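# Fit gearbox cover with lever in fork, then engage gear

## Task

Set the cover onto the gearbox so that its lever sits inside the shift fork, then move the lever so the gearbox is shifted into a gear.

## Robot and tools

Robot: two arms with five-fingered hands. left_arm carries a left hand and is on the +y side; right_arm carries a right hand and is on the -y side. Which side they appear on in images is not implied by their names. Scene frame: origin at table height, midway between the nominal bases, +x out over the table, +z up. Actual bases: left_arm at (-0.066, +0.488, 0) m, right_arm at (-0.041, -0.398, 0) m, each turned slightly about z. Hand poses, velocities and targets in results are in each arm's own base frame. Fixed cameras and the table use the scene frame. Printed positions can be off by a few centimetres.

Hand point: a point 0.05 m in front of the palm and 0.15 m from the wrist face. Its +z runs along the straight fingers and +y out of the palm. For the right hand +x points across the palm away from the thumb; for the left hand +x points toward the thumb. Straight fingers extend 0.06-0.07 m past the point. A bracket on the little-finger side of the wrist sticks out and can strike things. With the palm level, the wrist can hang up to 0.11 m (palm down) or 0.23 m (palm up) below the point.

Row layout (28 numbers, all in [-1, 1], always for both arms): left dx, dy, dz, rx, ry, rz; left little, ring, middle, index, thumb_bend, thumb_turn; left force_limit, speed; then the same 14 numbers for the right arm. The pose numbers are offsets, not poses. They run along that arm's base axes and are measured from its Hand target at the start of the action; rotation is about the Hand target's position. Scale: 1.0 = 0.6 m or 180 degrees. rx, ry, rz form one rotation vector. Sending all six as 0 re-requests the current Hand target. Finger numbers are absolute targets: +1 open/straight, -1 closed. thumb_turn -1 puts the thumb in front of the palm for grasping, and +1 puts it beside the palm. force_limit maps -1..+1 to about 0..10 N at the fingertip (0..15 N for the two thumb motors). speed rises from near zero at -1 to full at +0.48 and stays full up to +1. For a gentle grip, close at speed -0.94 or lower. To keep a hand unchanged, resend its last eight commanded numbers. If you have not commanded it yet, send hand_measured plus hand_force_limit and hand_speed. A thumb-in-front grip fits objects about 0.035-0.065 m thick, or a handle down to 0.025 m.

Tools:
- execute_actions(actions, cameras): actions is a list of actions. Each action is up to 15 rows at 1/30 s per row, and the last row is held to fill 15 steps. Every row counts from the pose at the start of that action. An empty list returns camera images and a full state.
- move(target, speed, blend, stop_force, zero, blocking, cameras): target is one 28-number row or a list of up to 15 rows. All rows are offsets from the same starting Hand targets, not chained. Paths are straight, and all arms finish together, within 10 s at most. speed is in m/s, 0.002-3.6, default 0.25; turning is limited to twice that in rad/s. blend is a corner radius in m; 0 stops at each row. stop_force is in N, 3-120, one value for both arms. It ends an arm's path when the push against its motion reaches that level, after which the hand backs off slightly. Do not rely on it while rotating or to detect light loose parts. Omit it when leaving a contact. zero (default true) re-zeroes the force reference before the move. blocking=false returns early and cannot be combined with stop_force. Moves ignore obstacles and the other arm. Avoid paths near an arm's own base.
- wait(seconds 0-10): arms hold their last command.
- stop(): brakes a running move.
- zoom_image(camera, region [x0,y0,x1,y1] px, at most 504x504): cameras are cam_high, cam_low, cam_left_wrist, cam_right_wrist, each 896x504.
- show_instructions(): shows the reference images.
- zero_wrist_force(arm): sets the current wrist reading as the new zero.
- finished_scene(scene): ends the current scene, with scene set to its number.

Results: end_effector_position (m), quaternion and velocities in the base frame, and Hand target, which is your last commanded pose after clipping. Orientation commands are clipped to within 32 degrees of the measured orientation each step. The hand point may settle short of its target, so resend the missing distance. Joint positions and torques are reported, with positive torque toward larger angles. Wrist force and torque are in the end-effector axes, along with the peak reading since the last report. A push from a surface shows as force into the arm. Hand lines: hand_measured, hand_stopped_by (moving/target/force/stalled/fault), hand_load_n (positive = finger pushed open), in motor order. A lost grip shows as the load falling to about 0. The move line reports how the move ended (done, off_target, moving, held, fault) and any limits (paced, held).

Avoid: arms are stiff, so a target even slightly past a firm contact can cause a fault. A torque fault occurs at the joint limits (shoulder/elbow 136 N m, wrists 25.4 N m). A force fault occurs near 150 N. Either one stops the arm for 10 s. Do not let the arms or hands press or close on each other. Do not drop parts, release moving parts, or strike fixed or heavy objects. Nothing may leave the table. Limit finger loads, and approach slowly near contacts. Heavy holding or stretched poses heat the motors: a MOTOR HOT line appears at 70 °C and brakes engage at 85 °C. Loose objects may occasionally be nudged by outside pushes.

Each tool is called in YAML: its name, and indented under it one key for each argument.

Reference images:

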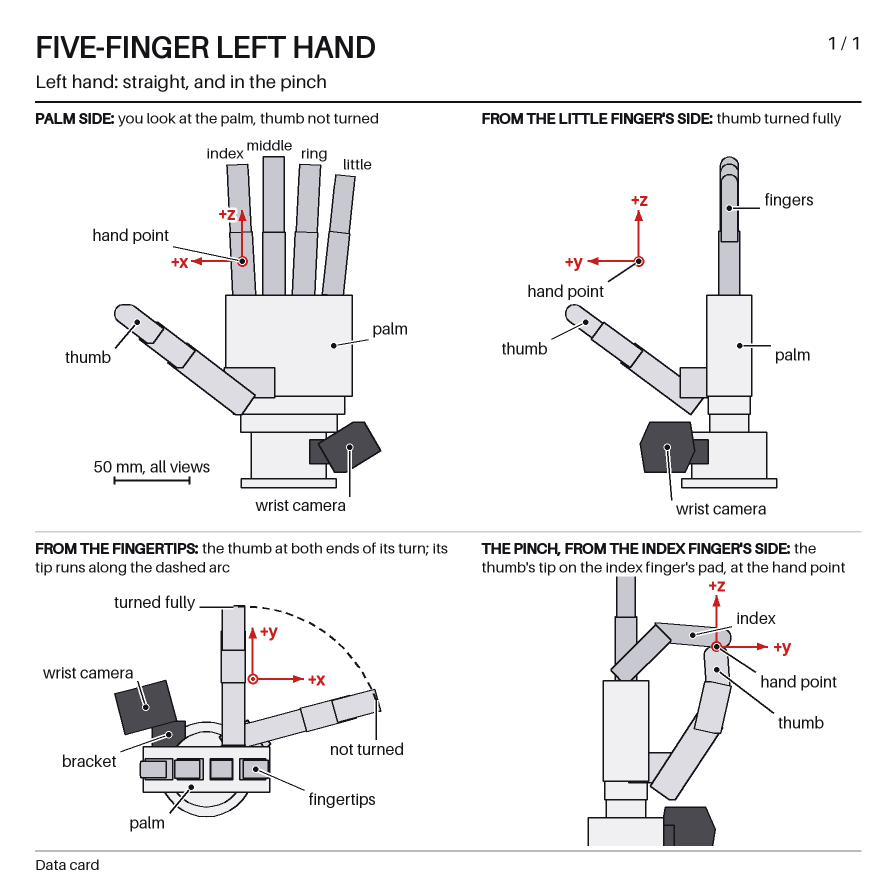

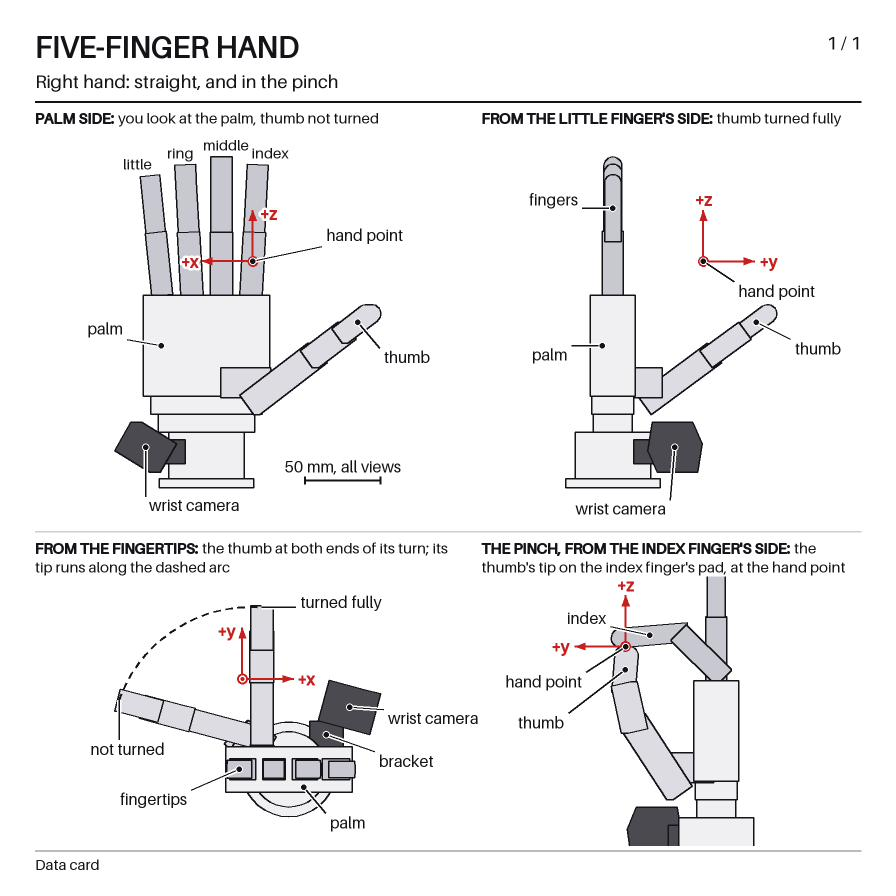

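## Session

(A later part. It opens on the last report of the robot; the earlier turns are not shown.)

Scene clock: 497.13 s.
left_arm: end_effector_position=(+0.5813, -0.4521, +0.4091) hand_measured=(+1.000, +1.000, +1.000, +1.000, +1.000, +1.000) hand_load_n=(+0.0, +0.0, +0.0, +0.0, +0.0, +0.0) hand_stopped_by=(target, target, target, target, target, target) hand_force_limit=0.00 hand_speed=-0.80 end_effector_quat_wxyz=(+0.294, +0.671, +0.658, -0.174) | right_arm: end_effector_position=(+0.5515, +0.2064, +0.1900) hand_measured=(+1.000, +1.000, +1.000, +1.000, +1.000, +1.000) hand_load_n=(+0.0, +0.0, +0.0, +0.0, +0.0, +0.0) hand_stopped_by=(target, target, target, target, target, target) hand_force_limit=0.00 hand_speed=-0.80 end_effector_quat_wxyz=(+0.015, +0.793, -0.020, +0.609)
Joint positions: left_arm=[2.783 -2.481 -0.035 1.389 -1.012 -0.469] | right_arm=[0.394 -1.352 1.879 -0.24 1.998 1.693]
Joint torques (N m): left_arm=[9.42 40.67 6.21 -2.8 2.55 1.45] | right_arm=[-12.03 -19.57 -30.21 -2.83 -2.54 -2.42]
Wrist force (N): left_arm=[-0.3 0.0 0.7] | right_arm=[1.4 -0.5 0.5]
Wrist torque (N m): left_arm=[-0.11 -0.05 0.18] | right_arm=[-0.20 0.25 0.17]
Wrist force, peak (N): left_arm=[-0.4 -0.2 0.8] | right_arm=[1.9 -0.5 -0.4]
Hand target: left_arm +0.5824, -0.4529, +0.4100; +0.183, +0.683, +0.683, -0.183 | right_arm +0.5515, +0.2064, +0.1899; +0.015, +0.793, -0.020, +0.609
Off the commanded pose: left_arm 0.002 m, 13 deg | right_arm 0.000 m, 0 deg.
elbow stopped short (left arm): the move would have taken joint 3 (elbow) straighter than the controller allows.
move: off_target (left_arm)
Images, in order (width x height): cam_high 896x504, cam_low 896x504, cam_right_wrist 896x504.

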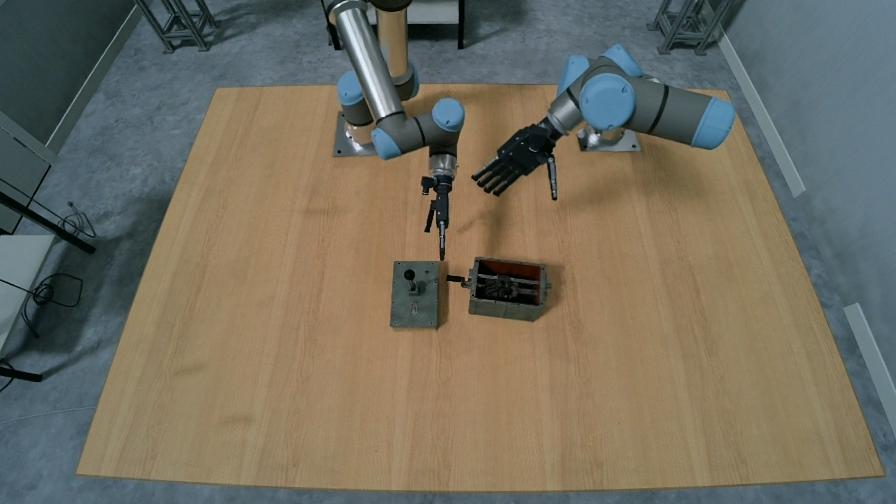

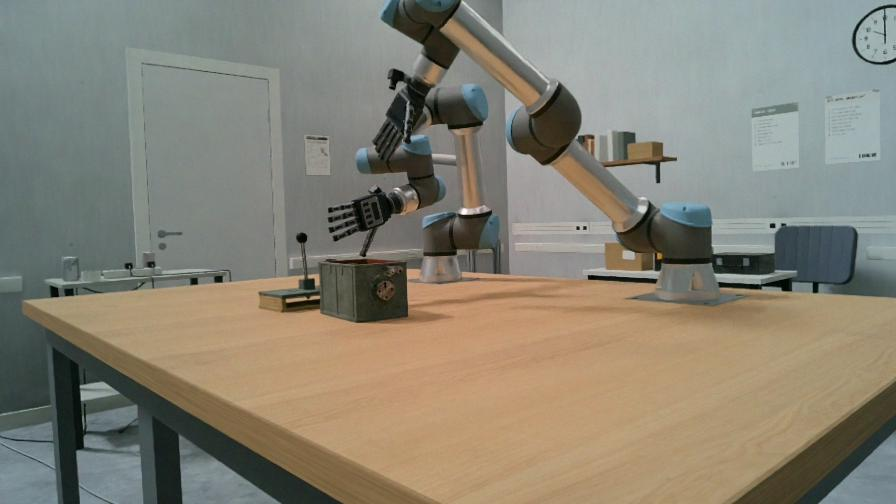

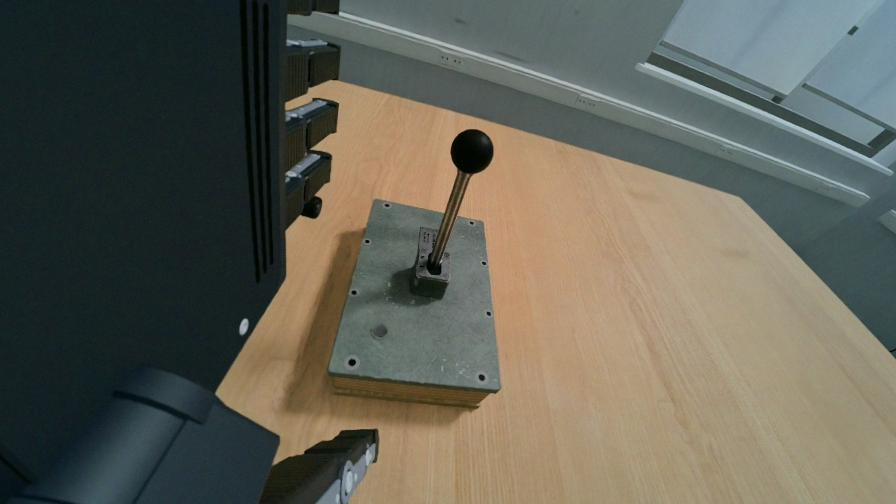

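move:
  target: [0, 0, 0, 0, 0, 0, 1, 1, 1, 1, 1, 1, 0, -0.8, 0, 0, -0.1167, -0.0019, -0.0388, 0, 1, 1, 1, 1, 1, -0.6, 0, -0.3]
  speed: 0.15
  cameras: ["all"]

zoom_image:
  camera: "cam_right_wrist"
  region: [280, 100, 620, 400]

zoom_image:
  camera: "cam_low"
  region: [230, 180, 480, 340]

zoom_image:
  camera: "cam_left_wrist"
  region: [360, 30, 600, 220]

Scene clock: 704.10 s.
left_arm: end_effector_position=(+0.5813, -0.4521, +0.4091) hand_measured=(+1.000, +1.000, +1.000, +1.000, +1.000, +1.000) hand_load_n=(+0.0, +0.0, +0.0, +0.0, +0.0, +0.0) hand_stopped_by=(target, target, target, target, target, target) hand_force_limit=0.00 hand_speed=-0.80 end_effector_quat_wxyz=(+0.294, +0.671, +0.658, -0.174) | right_arm: end_effector_position=(+0.5515, +0.2064, +0.1199) hand_measured=(+1.000, +1.000, +1.000, +1.000, +1.000, -0.600) hand_load_n=(+0.0, +0.0, +0.0, +0.0, +0.0, +0.5) hand_stopped_by=(target, target, target, target, target, target) hand_force_limit=0.00 hand_speed=-0.30 end_effector_quat_wxyz=(+0.016, +0.754, -0.019, +0.656)
Joint positions: left_arm=[2.783 -2.481 -0.035 1.389 -1.012 -0.469] | right_arm=[0.405 -1.242 2.04 -0.645 2.019 1.639]
Joint torques (N m): left_arm=[9.39 40.17 6.38 -2.62 2.11 1.02] | right_arm=[9.26 -22.51 -6.32 -3.17 -2.57 -2.51]
Wrist force (N): left_arm=[-0.2 0.1 0.9] | right_arm=[1.6 -0.4 0.4]
Wrist torque (N m): left_arm=[-0.11 -0.05 0.18] | right_arm=[-0.19 0.22 0.19]
Wrist force, peak (N): left_arm=[-0.2 -0.2 0.9] | right_arm=[2.2 -0.4 0.4]
Hand target: left_arm +0.5824, -0.4529, +0.4100; +0.183, +0.683, +0.683, -0.183 | right_arm +0.5515, +0.2064, +0.1199; +0.016, +0.754, -0.019, +0.656
Off the commanded pose: left_arm 0.002 m, 13 deg | right_arm 0.000 m, 0 deg.
elbow stopped short (left arm): the move would have taken joint 3 (elbow) straighter than the controller allows.
move: off_target (left_arm)

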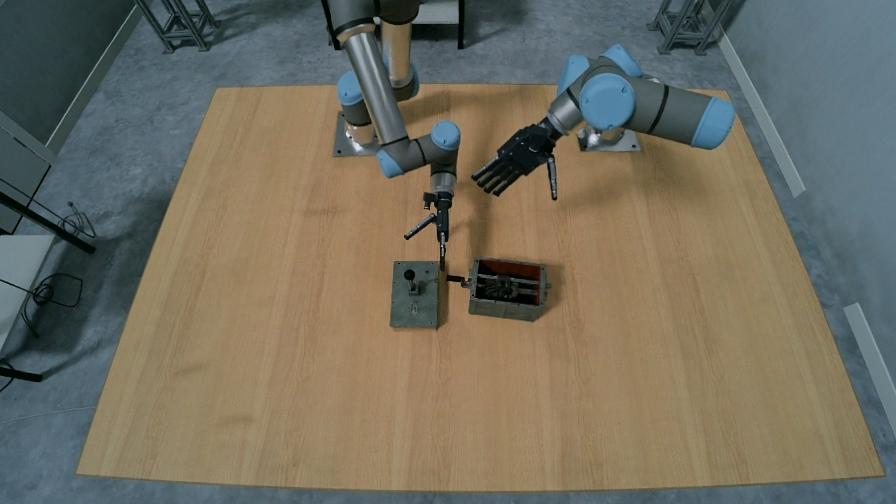

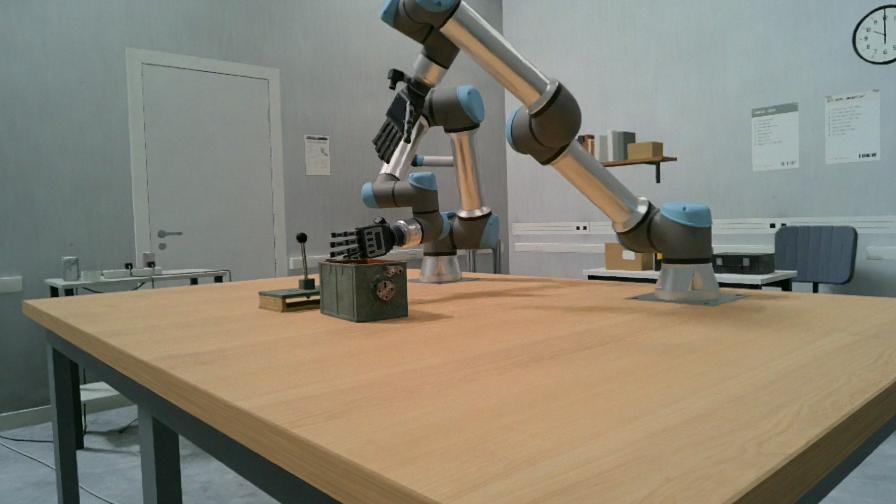

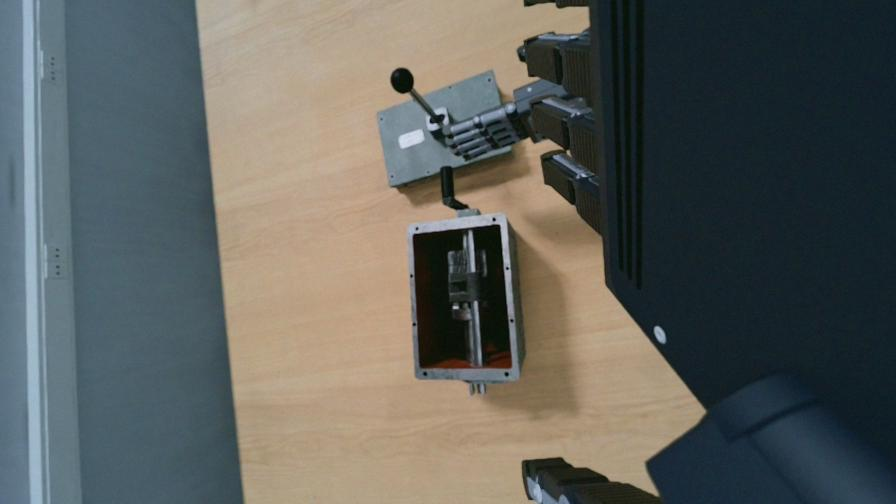

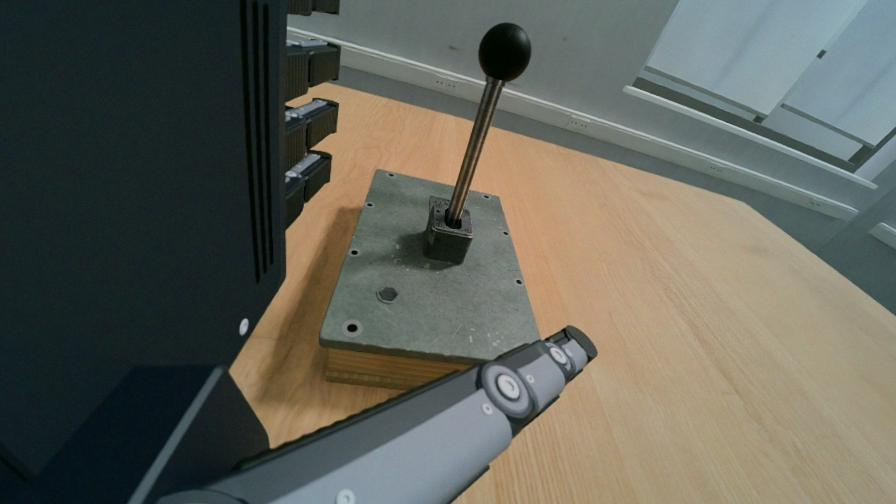

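Scaled by 1.482 from the camera's 896x504 image, which has a finer 1280x720 frame.

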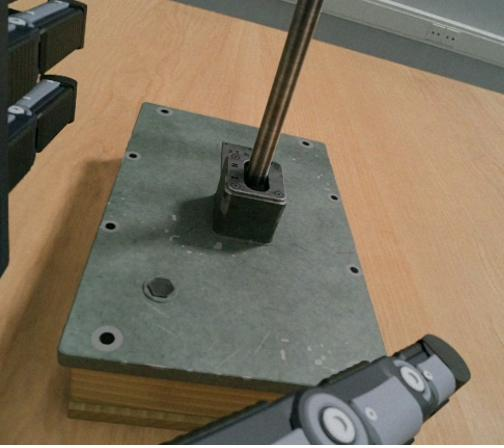

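Scaled by 2.016 from the camera's 896x504 image, which has a finer 1280x720 frame.

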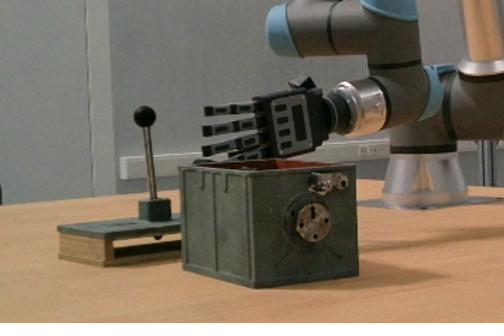

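Scaled by 2.100 from the camera's 896x504 image, which has a finer 1280x720 frame.

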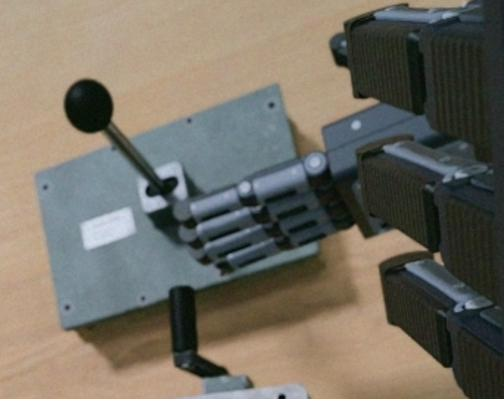

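move:
  target:
    - [0, 0, 0, 0, 0, 0, 1, 1, 1, 1, 1, 1, 0, -0.8, -0.0358, 0, 0.2333, 0.0689, -0.023, -0.1557, 1, 1, 1, 1, 1, -0.6, 0, -0.3]
    - [0, 0, 0, 0, 0, 0, 1, 1, 1, 1, 1, 1, 0, -0.8, 0.1875, -0.019, 0.2333, 0.0689, -0.023, -0.1557, 1, 1, 1, 1, 1, -0.6, 0, -0.3]
  speed: 0.2
  cameras: ["all"]

zoom_image:
  camera: "cam_right_wrist"
  region: [280, 100, 620, 400]

zoom_image:
  camera: "cam_low"
  region: [230, 150, 480, 340]

zoom_image:
  camera: "cam_left_wrist"
  region: [330, 0, 600, 220]

zoom_image:
  camera: "cam_high"
  region: [370, 180, 580, 350]

Scene clock: 912.93 s.
left_arm: end_effector_position=(+0.5813, -0.4521, +0.4091) hand_measured=(+1.000, +1.000, +1.000, +1.000, +1.000, +1.000) hand_load_n=(+0.0, +0.0, +0.0, +0.0, +0.0, +0.0) hand_stopped_by=(target, target, target, target, target, target) hand_force_limit=0.00 hand_speed=-0.80 end_effector_quat_wxyz=(+0.294, +0.671, +0.658, -0.174) | right_arm: end_effector_position=(+0.5982, +0.1995, +0.2596) hand_measured=(+1.000, +1.000, +1.000, +1.000, +1.000, -0.600) hand_load_n=(+0.0, +0.0, +0.0, +0.0, +0.0, +0.0) hand_stopped_by=(target, target, target, target, target, target) hand_force_limit=0.00 hand_speed=-0.30 end_effector_quat_wxyz=(+0.092, +0.700, -0.270, +0.654)
Joint positions: left_arm=[2.783 -2.481 -0.035 1.389 -1.012 -0.469] | right_arm=[0.477 -1.134 1.434 -0.073 2.544 1.988]
Joint torques (N m): left_arm=[9.35 40.31 6.35 -2.5 1.56 0.59] | right_arm=[10.39 -54.82 -10.18 -2.32 3.05 2.4]
Wrist force (N): left_arm=[-0.2 0.0 0.6] | right_arm=[1.7 -0.7 0.5]
Wrist torque (N m): left_arm=[-0.11 -0.05 0.18] | right_arm=[-0.16 0.19 -0.06]
Wrist force, peak (N): left_arm=[0.0 0.2 1.0] | right_arm=[0.5 -1.6 5.9]
Hand target: left_arm +0.5824, -0.4529, +0.4100; +0.183, +0.683, +0.683, -0.183 | right_arm +0.5981, +0.1995, +0.2596; +0.092, +0.700, -0.270, +0.654 (not the last commanded pose)
Off the commanded pose: left_arm 0.002 m, 13 deg | right_arm 0.066 m, 0 deg.
elbow stopped short (left arm): the move would have taken joint 3 (elbow) straighter than the controller allows.
move: held (right_arm; a check stopped the path), off_target (left_arm); path passed 1 of 2 targets; limits=held
pose unreachable (right arm): on one or more control steps of this call, first in action 0 (counted from 0), this arm could not follow its commanded pose, so it was not sent that pose on those steps. It may still have moved: this result reports where it is.
cause: moving toward the commanded pose would bring a part of the arm too close to another arm (a part of this arm just beyond joint 4 (wrist 1) and a part of the left arm just beyond its joint 6 (wrist 3), 29 mm apart when this arm was first held).

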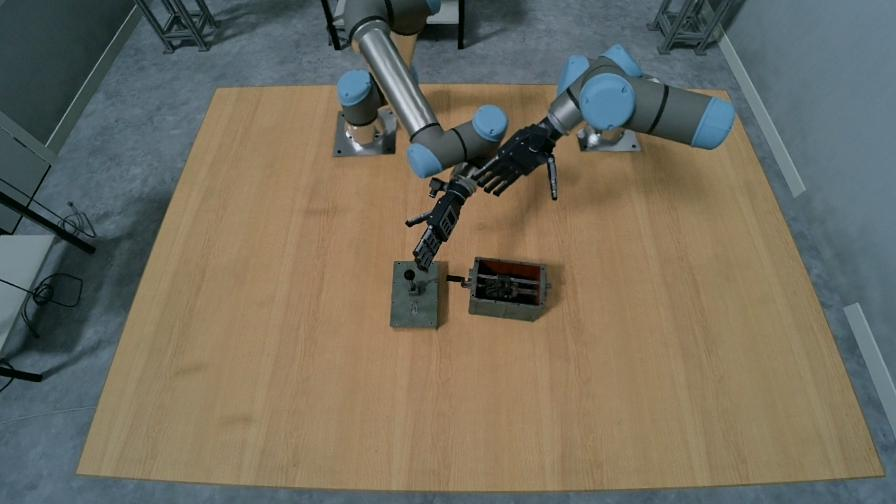

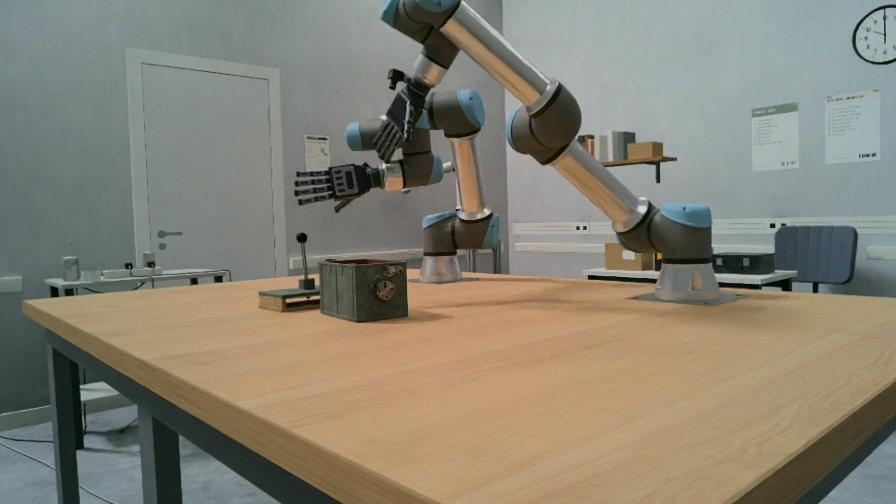

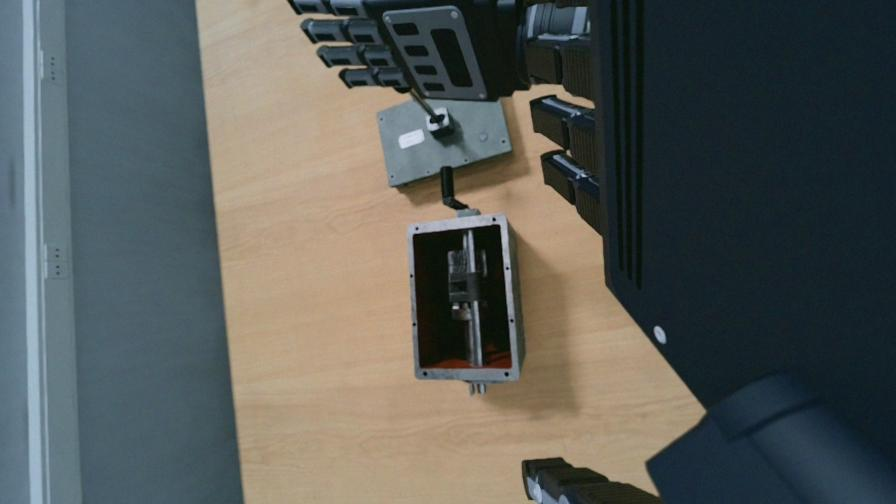

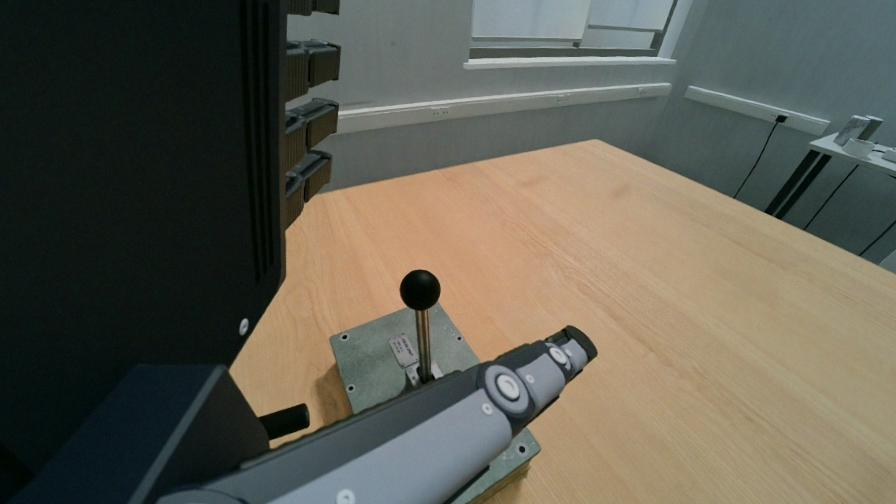

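Scaled by 1.482 from the camera's 896x504 image, which has a finer 1280x720 frame.

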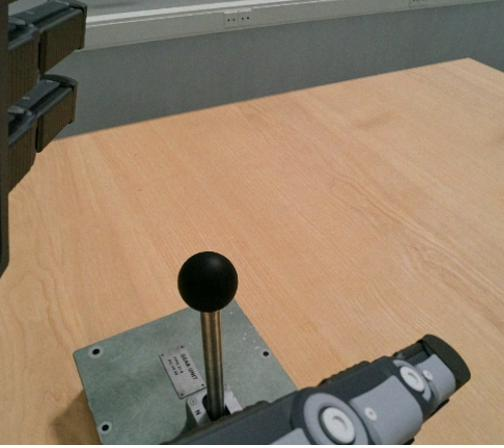

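Scaled by 2.016 from the camera's 896x504 image, which has a finer 1280x720 frame.

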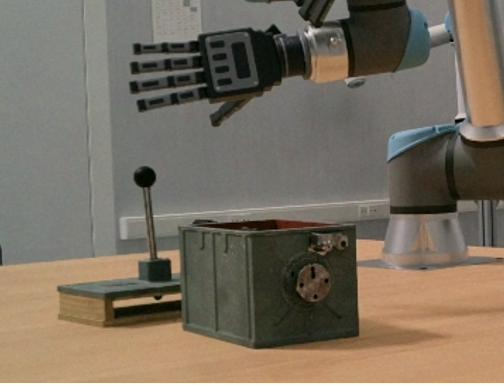

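Scaled by 1.867 from the camera's 896x504 image, which has a finer 1280x720 frame.

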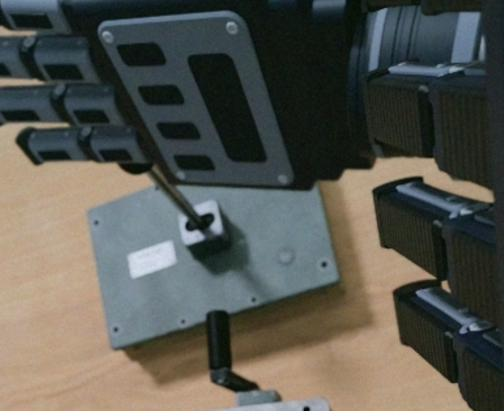

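Scaled by 2.400 from the camera's 896x504 image, which has a finer 1280x720 frame.

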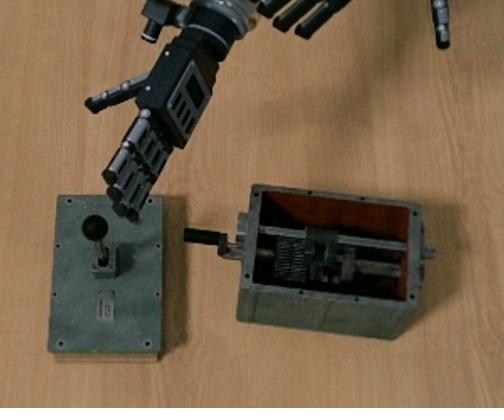

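move:
  target:
    - [0, 0.2, 0.08, -0.0488, -0.0538, 0.0083, 1, 1, 1, 1, 1, 1, 0, -0.8, 0, 0, 0, 0, 0, 0, 1, 1, 1, 1, 1, -0.6, 0, -0.3]
    - [0, 0.2, 0.08, -0.0488, -0.0538, 0.0083, 1, 1, 1, 1, 1, 1, 0, -0.8, 0.1098, -0.0142, 0, 0, 0, 0, 1, 1, 1, 1, 1, -0.6, 0, -0.3]
  speed: 0.15
  cameras: ["all"]

zoom_image:
  camera: "cam_left_wrist"
  region: [330, 0, 600, 220]

zoom_image:
  camera: "cam_high"
  region: [370, 180, 580, 350]

zoom_image:
  camera: "cam_right_wrist"
  region: [280, 150, 620, 450]

Scene clock: 976.60 s.
left_arm: end_effector_position=(+0.5824, -0.3329, +0.4580) hand_measured=(+1.000, +1.000, +1.000, +1.000, +1.000, +1.000) hand_load_n=(+0.0, +0.0, +0.0, +0.0, +0.0, +0.0) hand_stopped_by=(target, target, target, target, target, target) hand_force_limit=0.00 hand_speed=-0.80 end_effector_quat_wxyz=(+0.294, +0.671, +0.658, -0.174) | right_arm: end_effector_position=(+0.6639, +0.1909, +0.2596) hand_measured=(+1.000, +1.000, +1.000, +1.000, +1.000, -0.600) hand_load_n=(+0.0, +0.0, +0.0, +0.0, +0.0, +0.5) hand_stopped_by=(target, target, target, target, target, target) hand_force_limit=0.00 hand_speed=-0.30 end_effector_quat_wxyz=(+0.092, +0.700, -0.270, +0.654)
Joint positions: left_arm=[3.001 -2.221 -0.421 1.374 -0.932 -0.223] | right_arm=[0.412 -1.03 1.273 -0.036 2.481 1.964]
Joint torques (N m): left_arm=[9.32 49.8 6.21 -0.42 3.34 2.52] | right_arm=[-11.54 -34.11 -33.99 1.48 -2.68 2.19]
Wrist force (N): left_arm=[-0.2 -0.1 0.7] | right_arm=[1.7 -0.6 0.4]
Wrist torque (N m): left_arm=[-0.12 -0.06 0.01] | right_arm=[-0.15 0.21 0.10]
Wrist force, peak (N): left_arm=[-0.4 -0.1 1.6] | right_arm=[1.7 -1.3 1.1]
Hand target: left_arm +0.5824, -0.3329, +0.4580; +0.294, +0.671, +0.658, -0.174 | right_arm +0.6640, +0.1909, +0.2596; +0.092, +0.700, -0.270, +0.654
Off the commanded pose: left_arm 0.000 m, 0 deg | right_arm 0.000 m, 0 deg.
move: done

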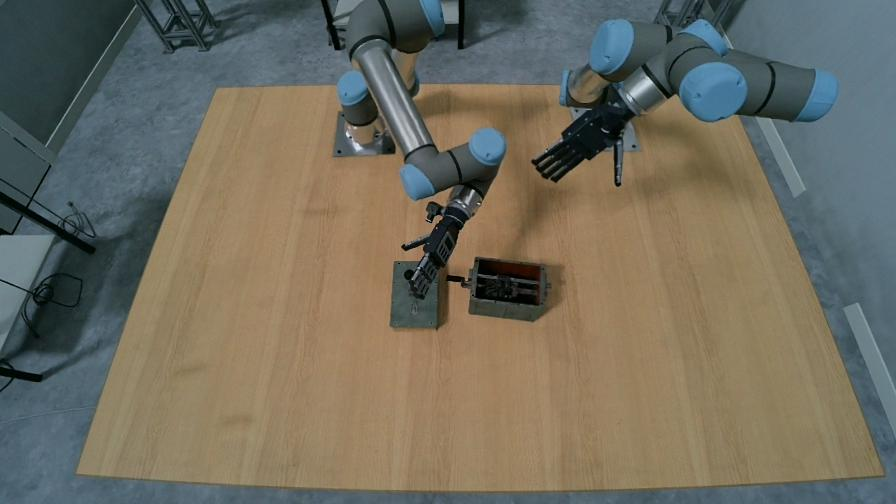

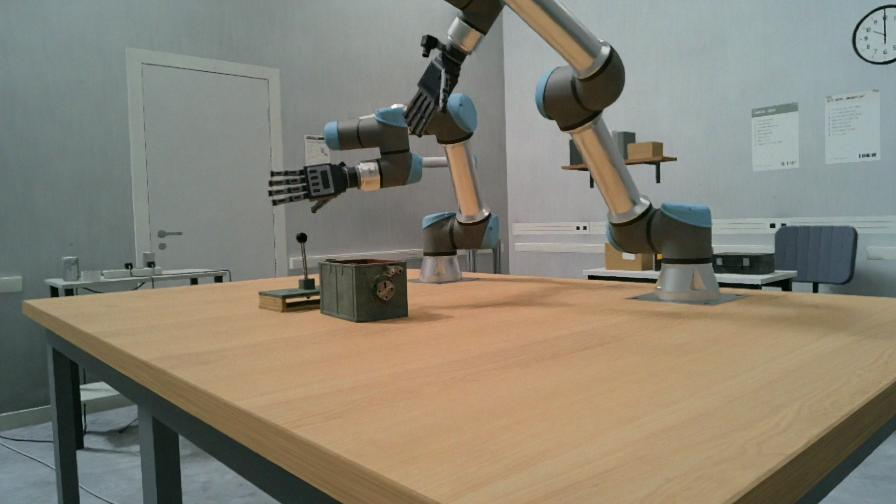

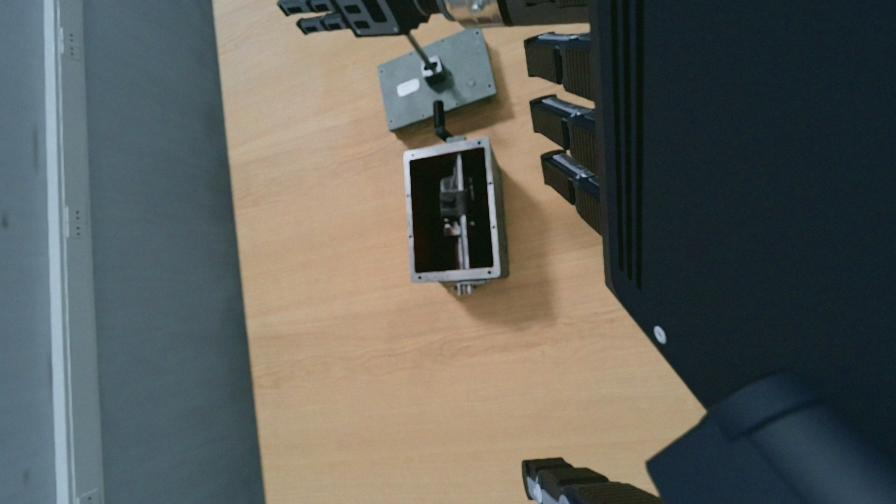

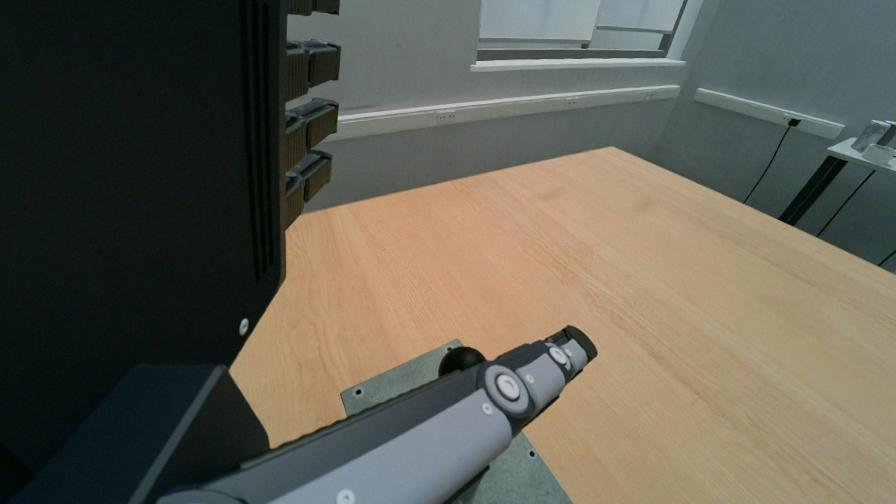

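Scaled by 1.867 from the camera's 896x504 image, which has a finer 1280x720 frame.

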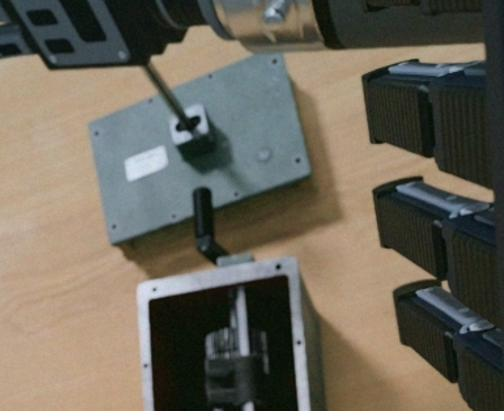

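Scaled by 2.400 from the camera's 896x504 image, which has a finer 1280x720 frame.

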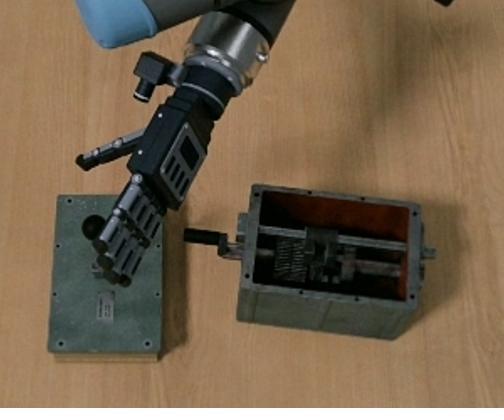

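Scaled by 1.482 from the camera's 896x504 image, which has a finer 1280x720 frame.

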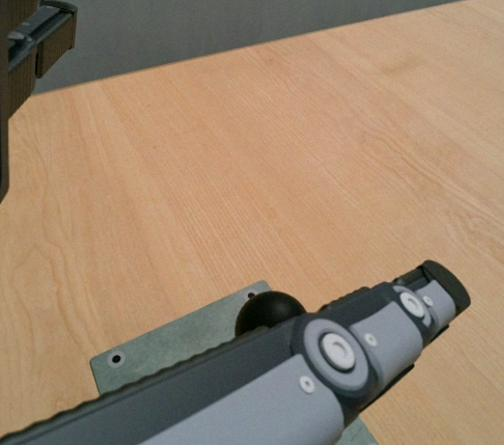

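move:
  target: [0, 0, 0, 0, 0, 0, 1, 1, 1, 1, 1, 1, 0, -0.8, 0, 0.0168, -0.216, 0, 0, 0, 1, 1, 1, 1, 1, -0.6, 0, -0.3]
  speed: 0.08
  stop_force: 6
  cameras: ["all"]

zoom_image:
  camera: "cam_right_wrist"
  region: [280, 100, 620, 400]

zoom_image:
  camera: "cam_left_wrist"
  region: [330, 0, 600, 220]

zoom_image:
  camera: "cam_high"
  region: [370, 180, 580, 350]

zoom_image:
  camera: "cam_low"
  region: [230, 180, 480, 340]

Scene clock: 1021.20 s.
left_arm: end_effector_position=(+0.5824, -0.3329, +0.4580) hand_measured=(+1.000, +1.000, +1.000, +1.000, +1.000, +1.000) hand_load_n=(+0.0, +0.0, +0.0, +0.0, +0.0, +0.5) hand_stopped_by=(target, target, target, target, target, target) hand_force_limit=0.00 hand_speed=-0.80 end_effector_quat_wxyz=(+0.294, +0.671, +0.658, -0.174) | right_arm: end_effector_position=(+0.6640, +0.2010, +0.1300) hand_measured=(+1.000, +1.000, +1.000, +1.000, +1.000, -0.600) hand_load_n=(+0.0, +0.0, +0.0, +0.0, +0.0, +0.5) hand_stopped_by=(target, target, target, target, target, target) hand_force_limit=0.00 hand_speed=-0.30 end_effector_quat_wxyz=(+0.092, +0.700, -0.270, +0.654)
Joint positions: left_arm=[3.001 -2.221 -0.421 1.374 -0.932 -0.223] | right_arm=[0.428 -0.899 1.412 -0.301 2.496 1.97]
Joint torques (N m): left_arm=[9.48 49.41 6.48 -0.51 3.28 2.46] | right_arm=[9.42 -38.5 -10.31 -2.52 3.09 -2.47]
Wrist force (N): left_arm=[0.0 0.0 0.8] | right_arm=[1.5 -0.7 0.6]
Wrist torque (N m): left_arm=[-0.11 -0.08 0.01] | right_arm=[-0.17 0.21 -0.02]
Wrist force, peak (N): left_arm=[-0.1 0.1 0.9] | right_arm=[2.2 -1.0 0.3]
Hand target: left_arm +0.5824, -0.3329, +0.4580; +0.294, +0.671, +0.658, -0.174 | right_arm +0.6640, +0.2010, +0.1300; +0.092, +0.700, -0.270, +0.654
Off the commanded pose: left_arm 0.000 m, 0 deg | right_arm 0.000 m, 0 deg.
move: done

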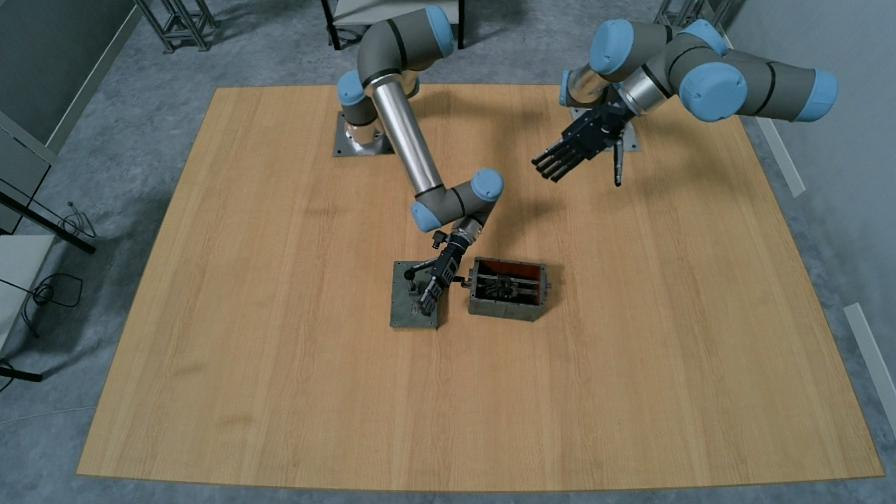

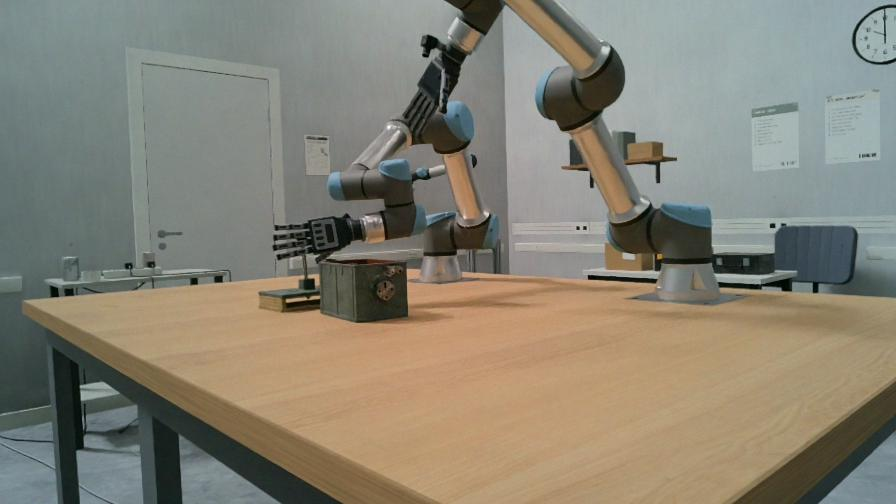

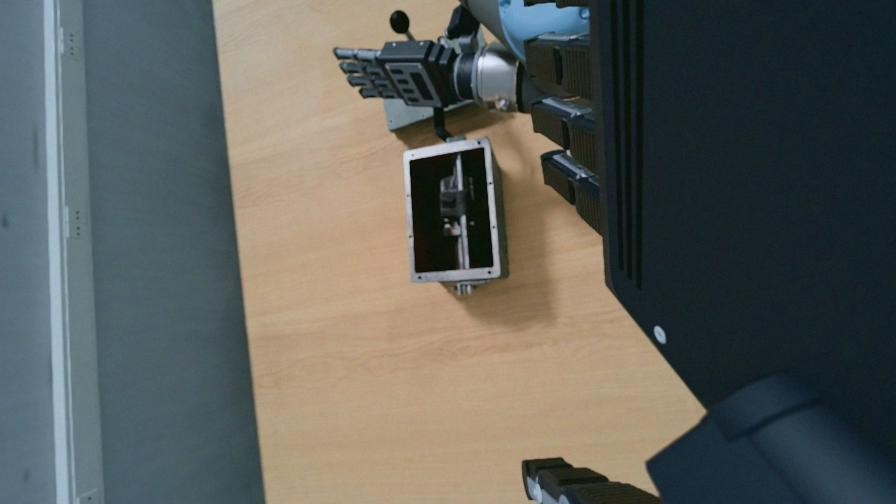

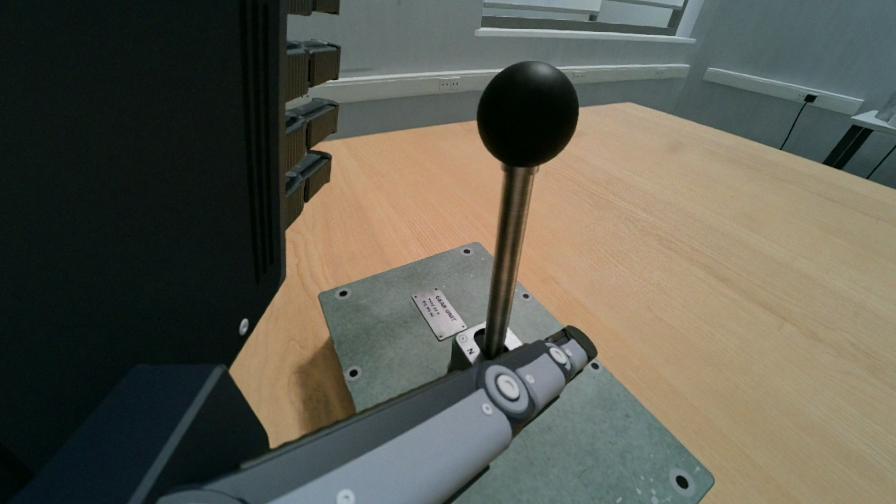

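Scaled by 1.482 from the camera's 896x504 image, which has a finer 1280x720 frame.

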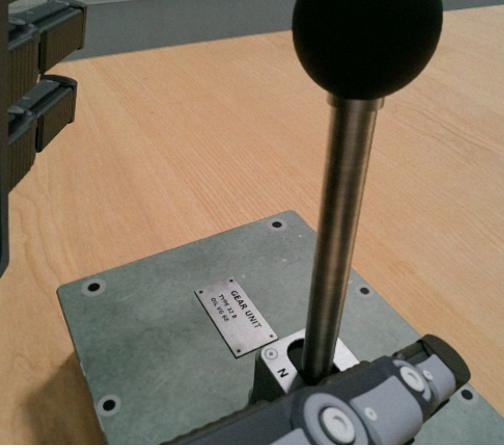

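Scaled by 1.867 from the camera's 896x504 image, which has a finer 1280x720 frame.

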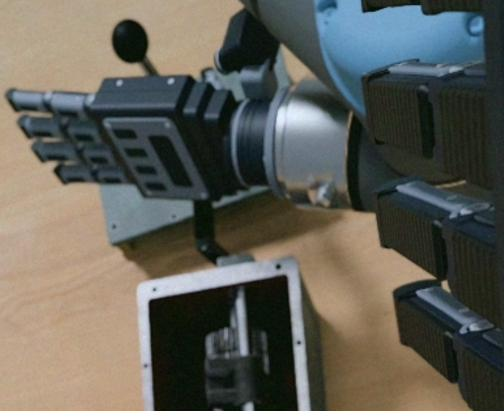

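Scaled by 2.400 from the camera's 896x504 image, which has a finer 1280x720 frame.

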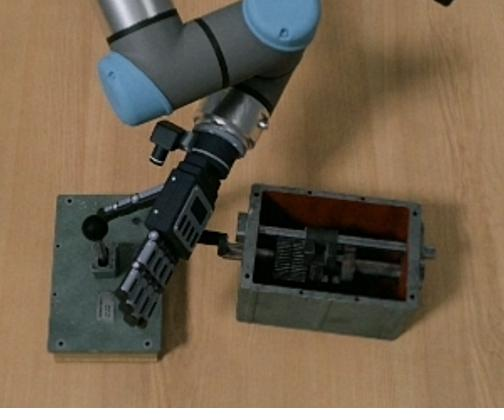

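Scaled by 2.016 from the camera's 896x504 image, which has a finer 1280x720 frame.

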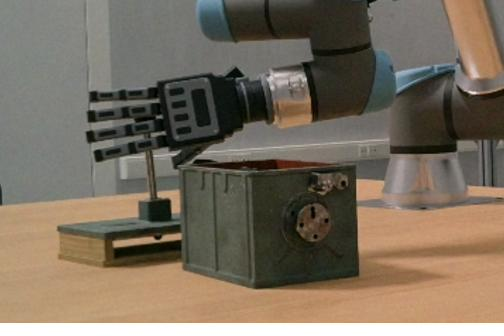

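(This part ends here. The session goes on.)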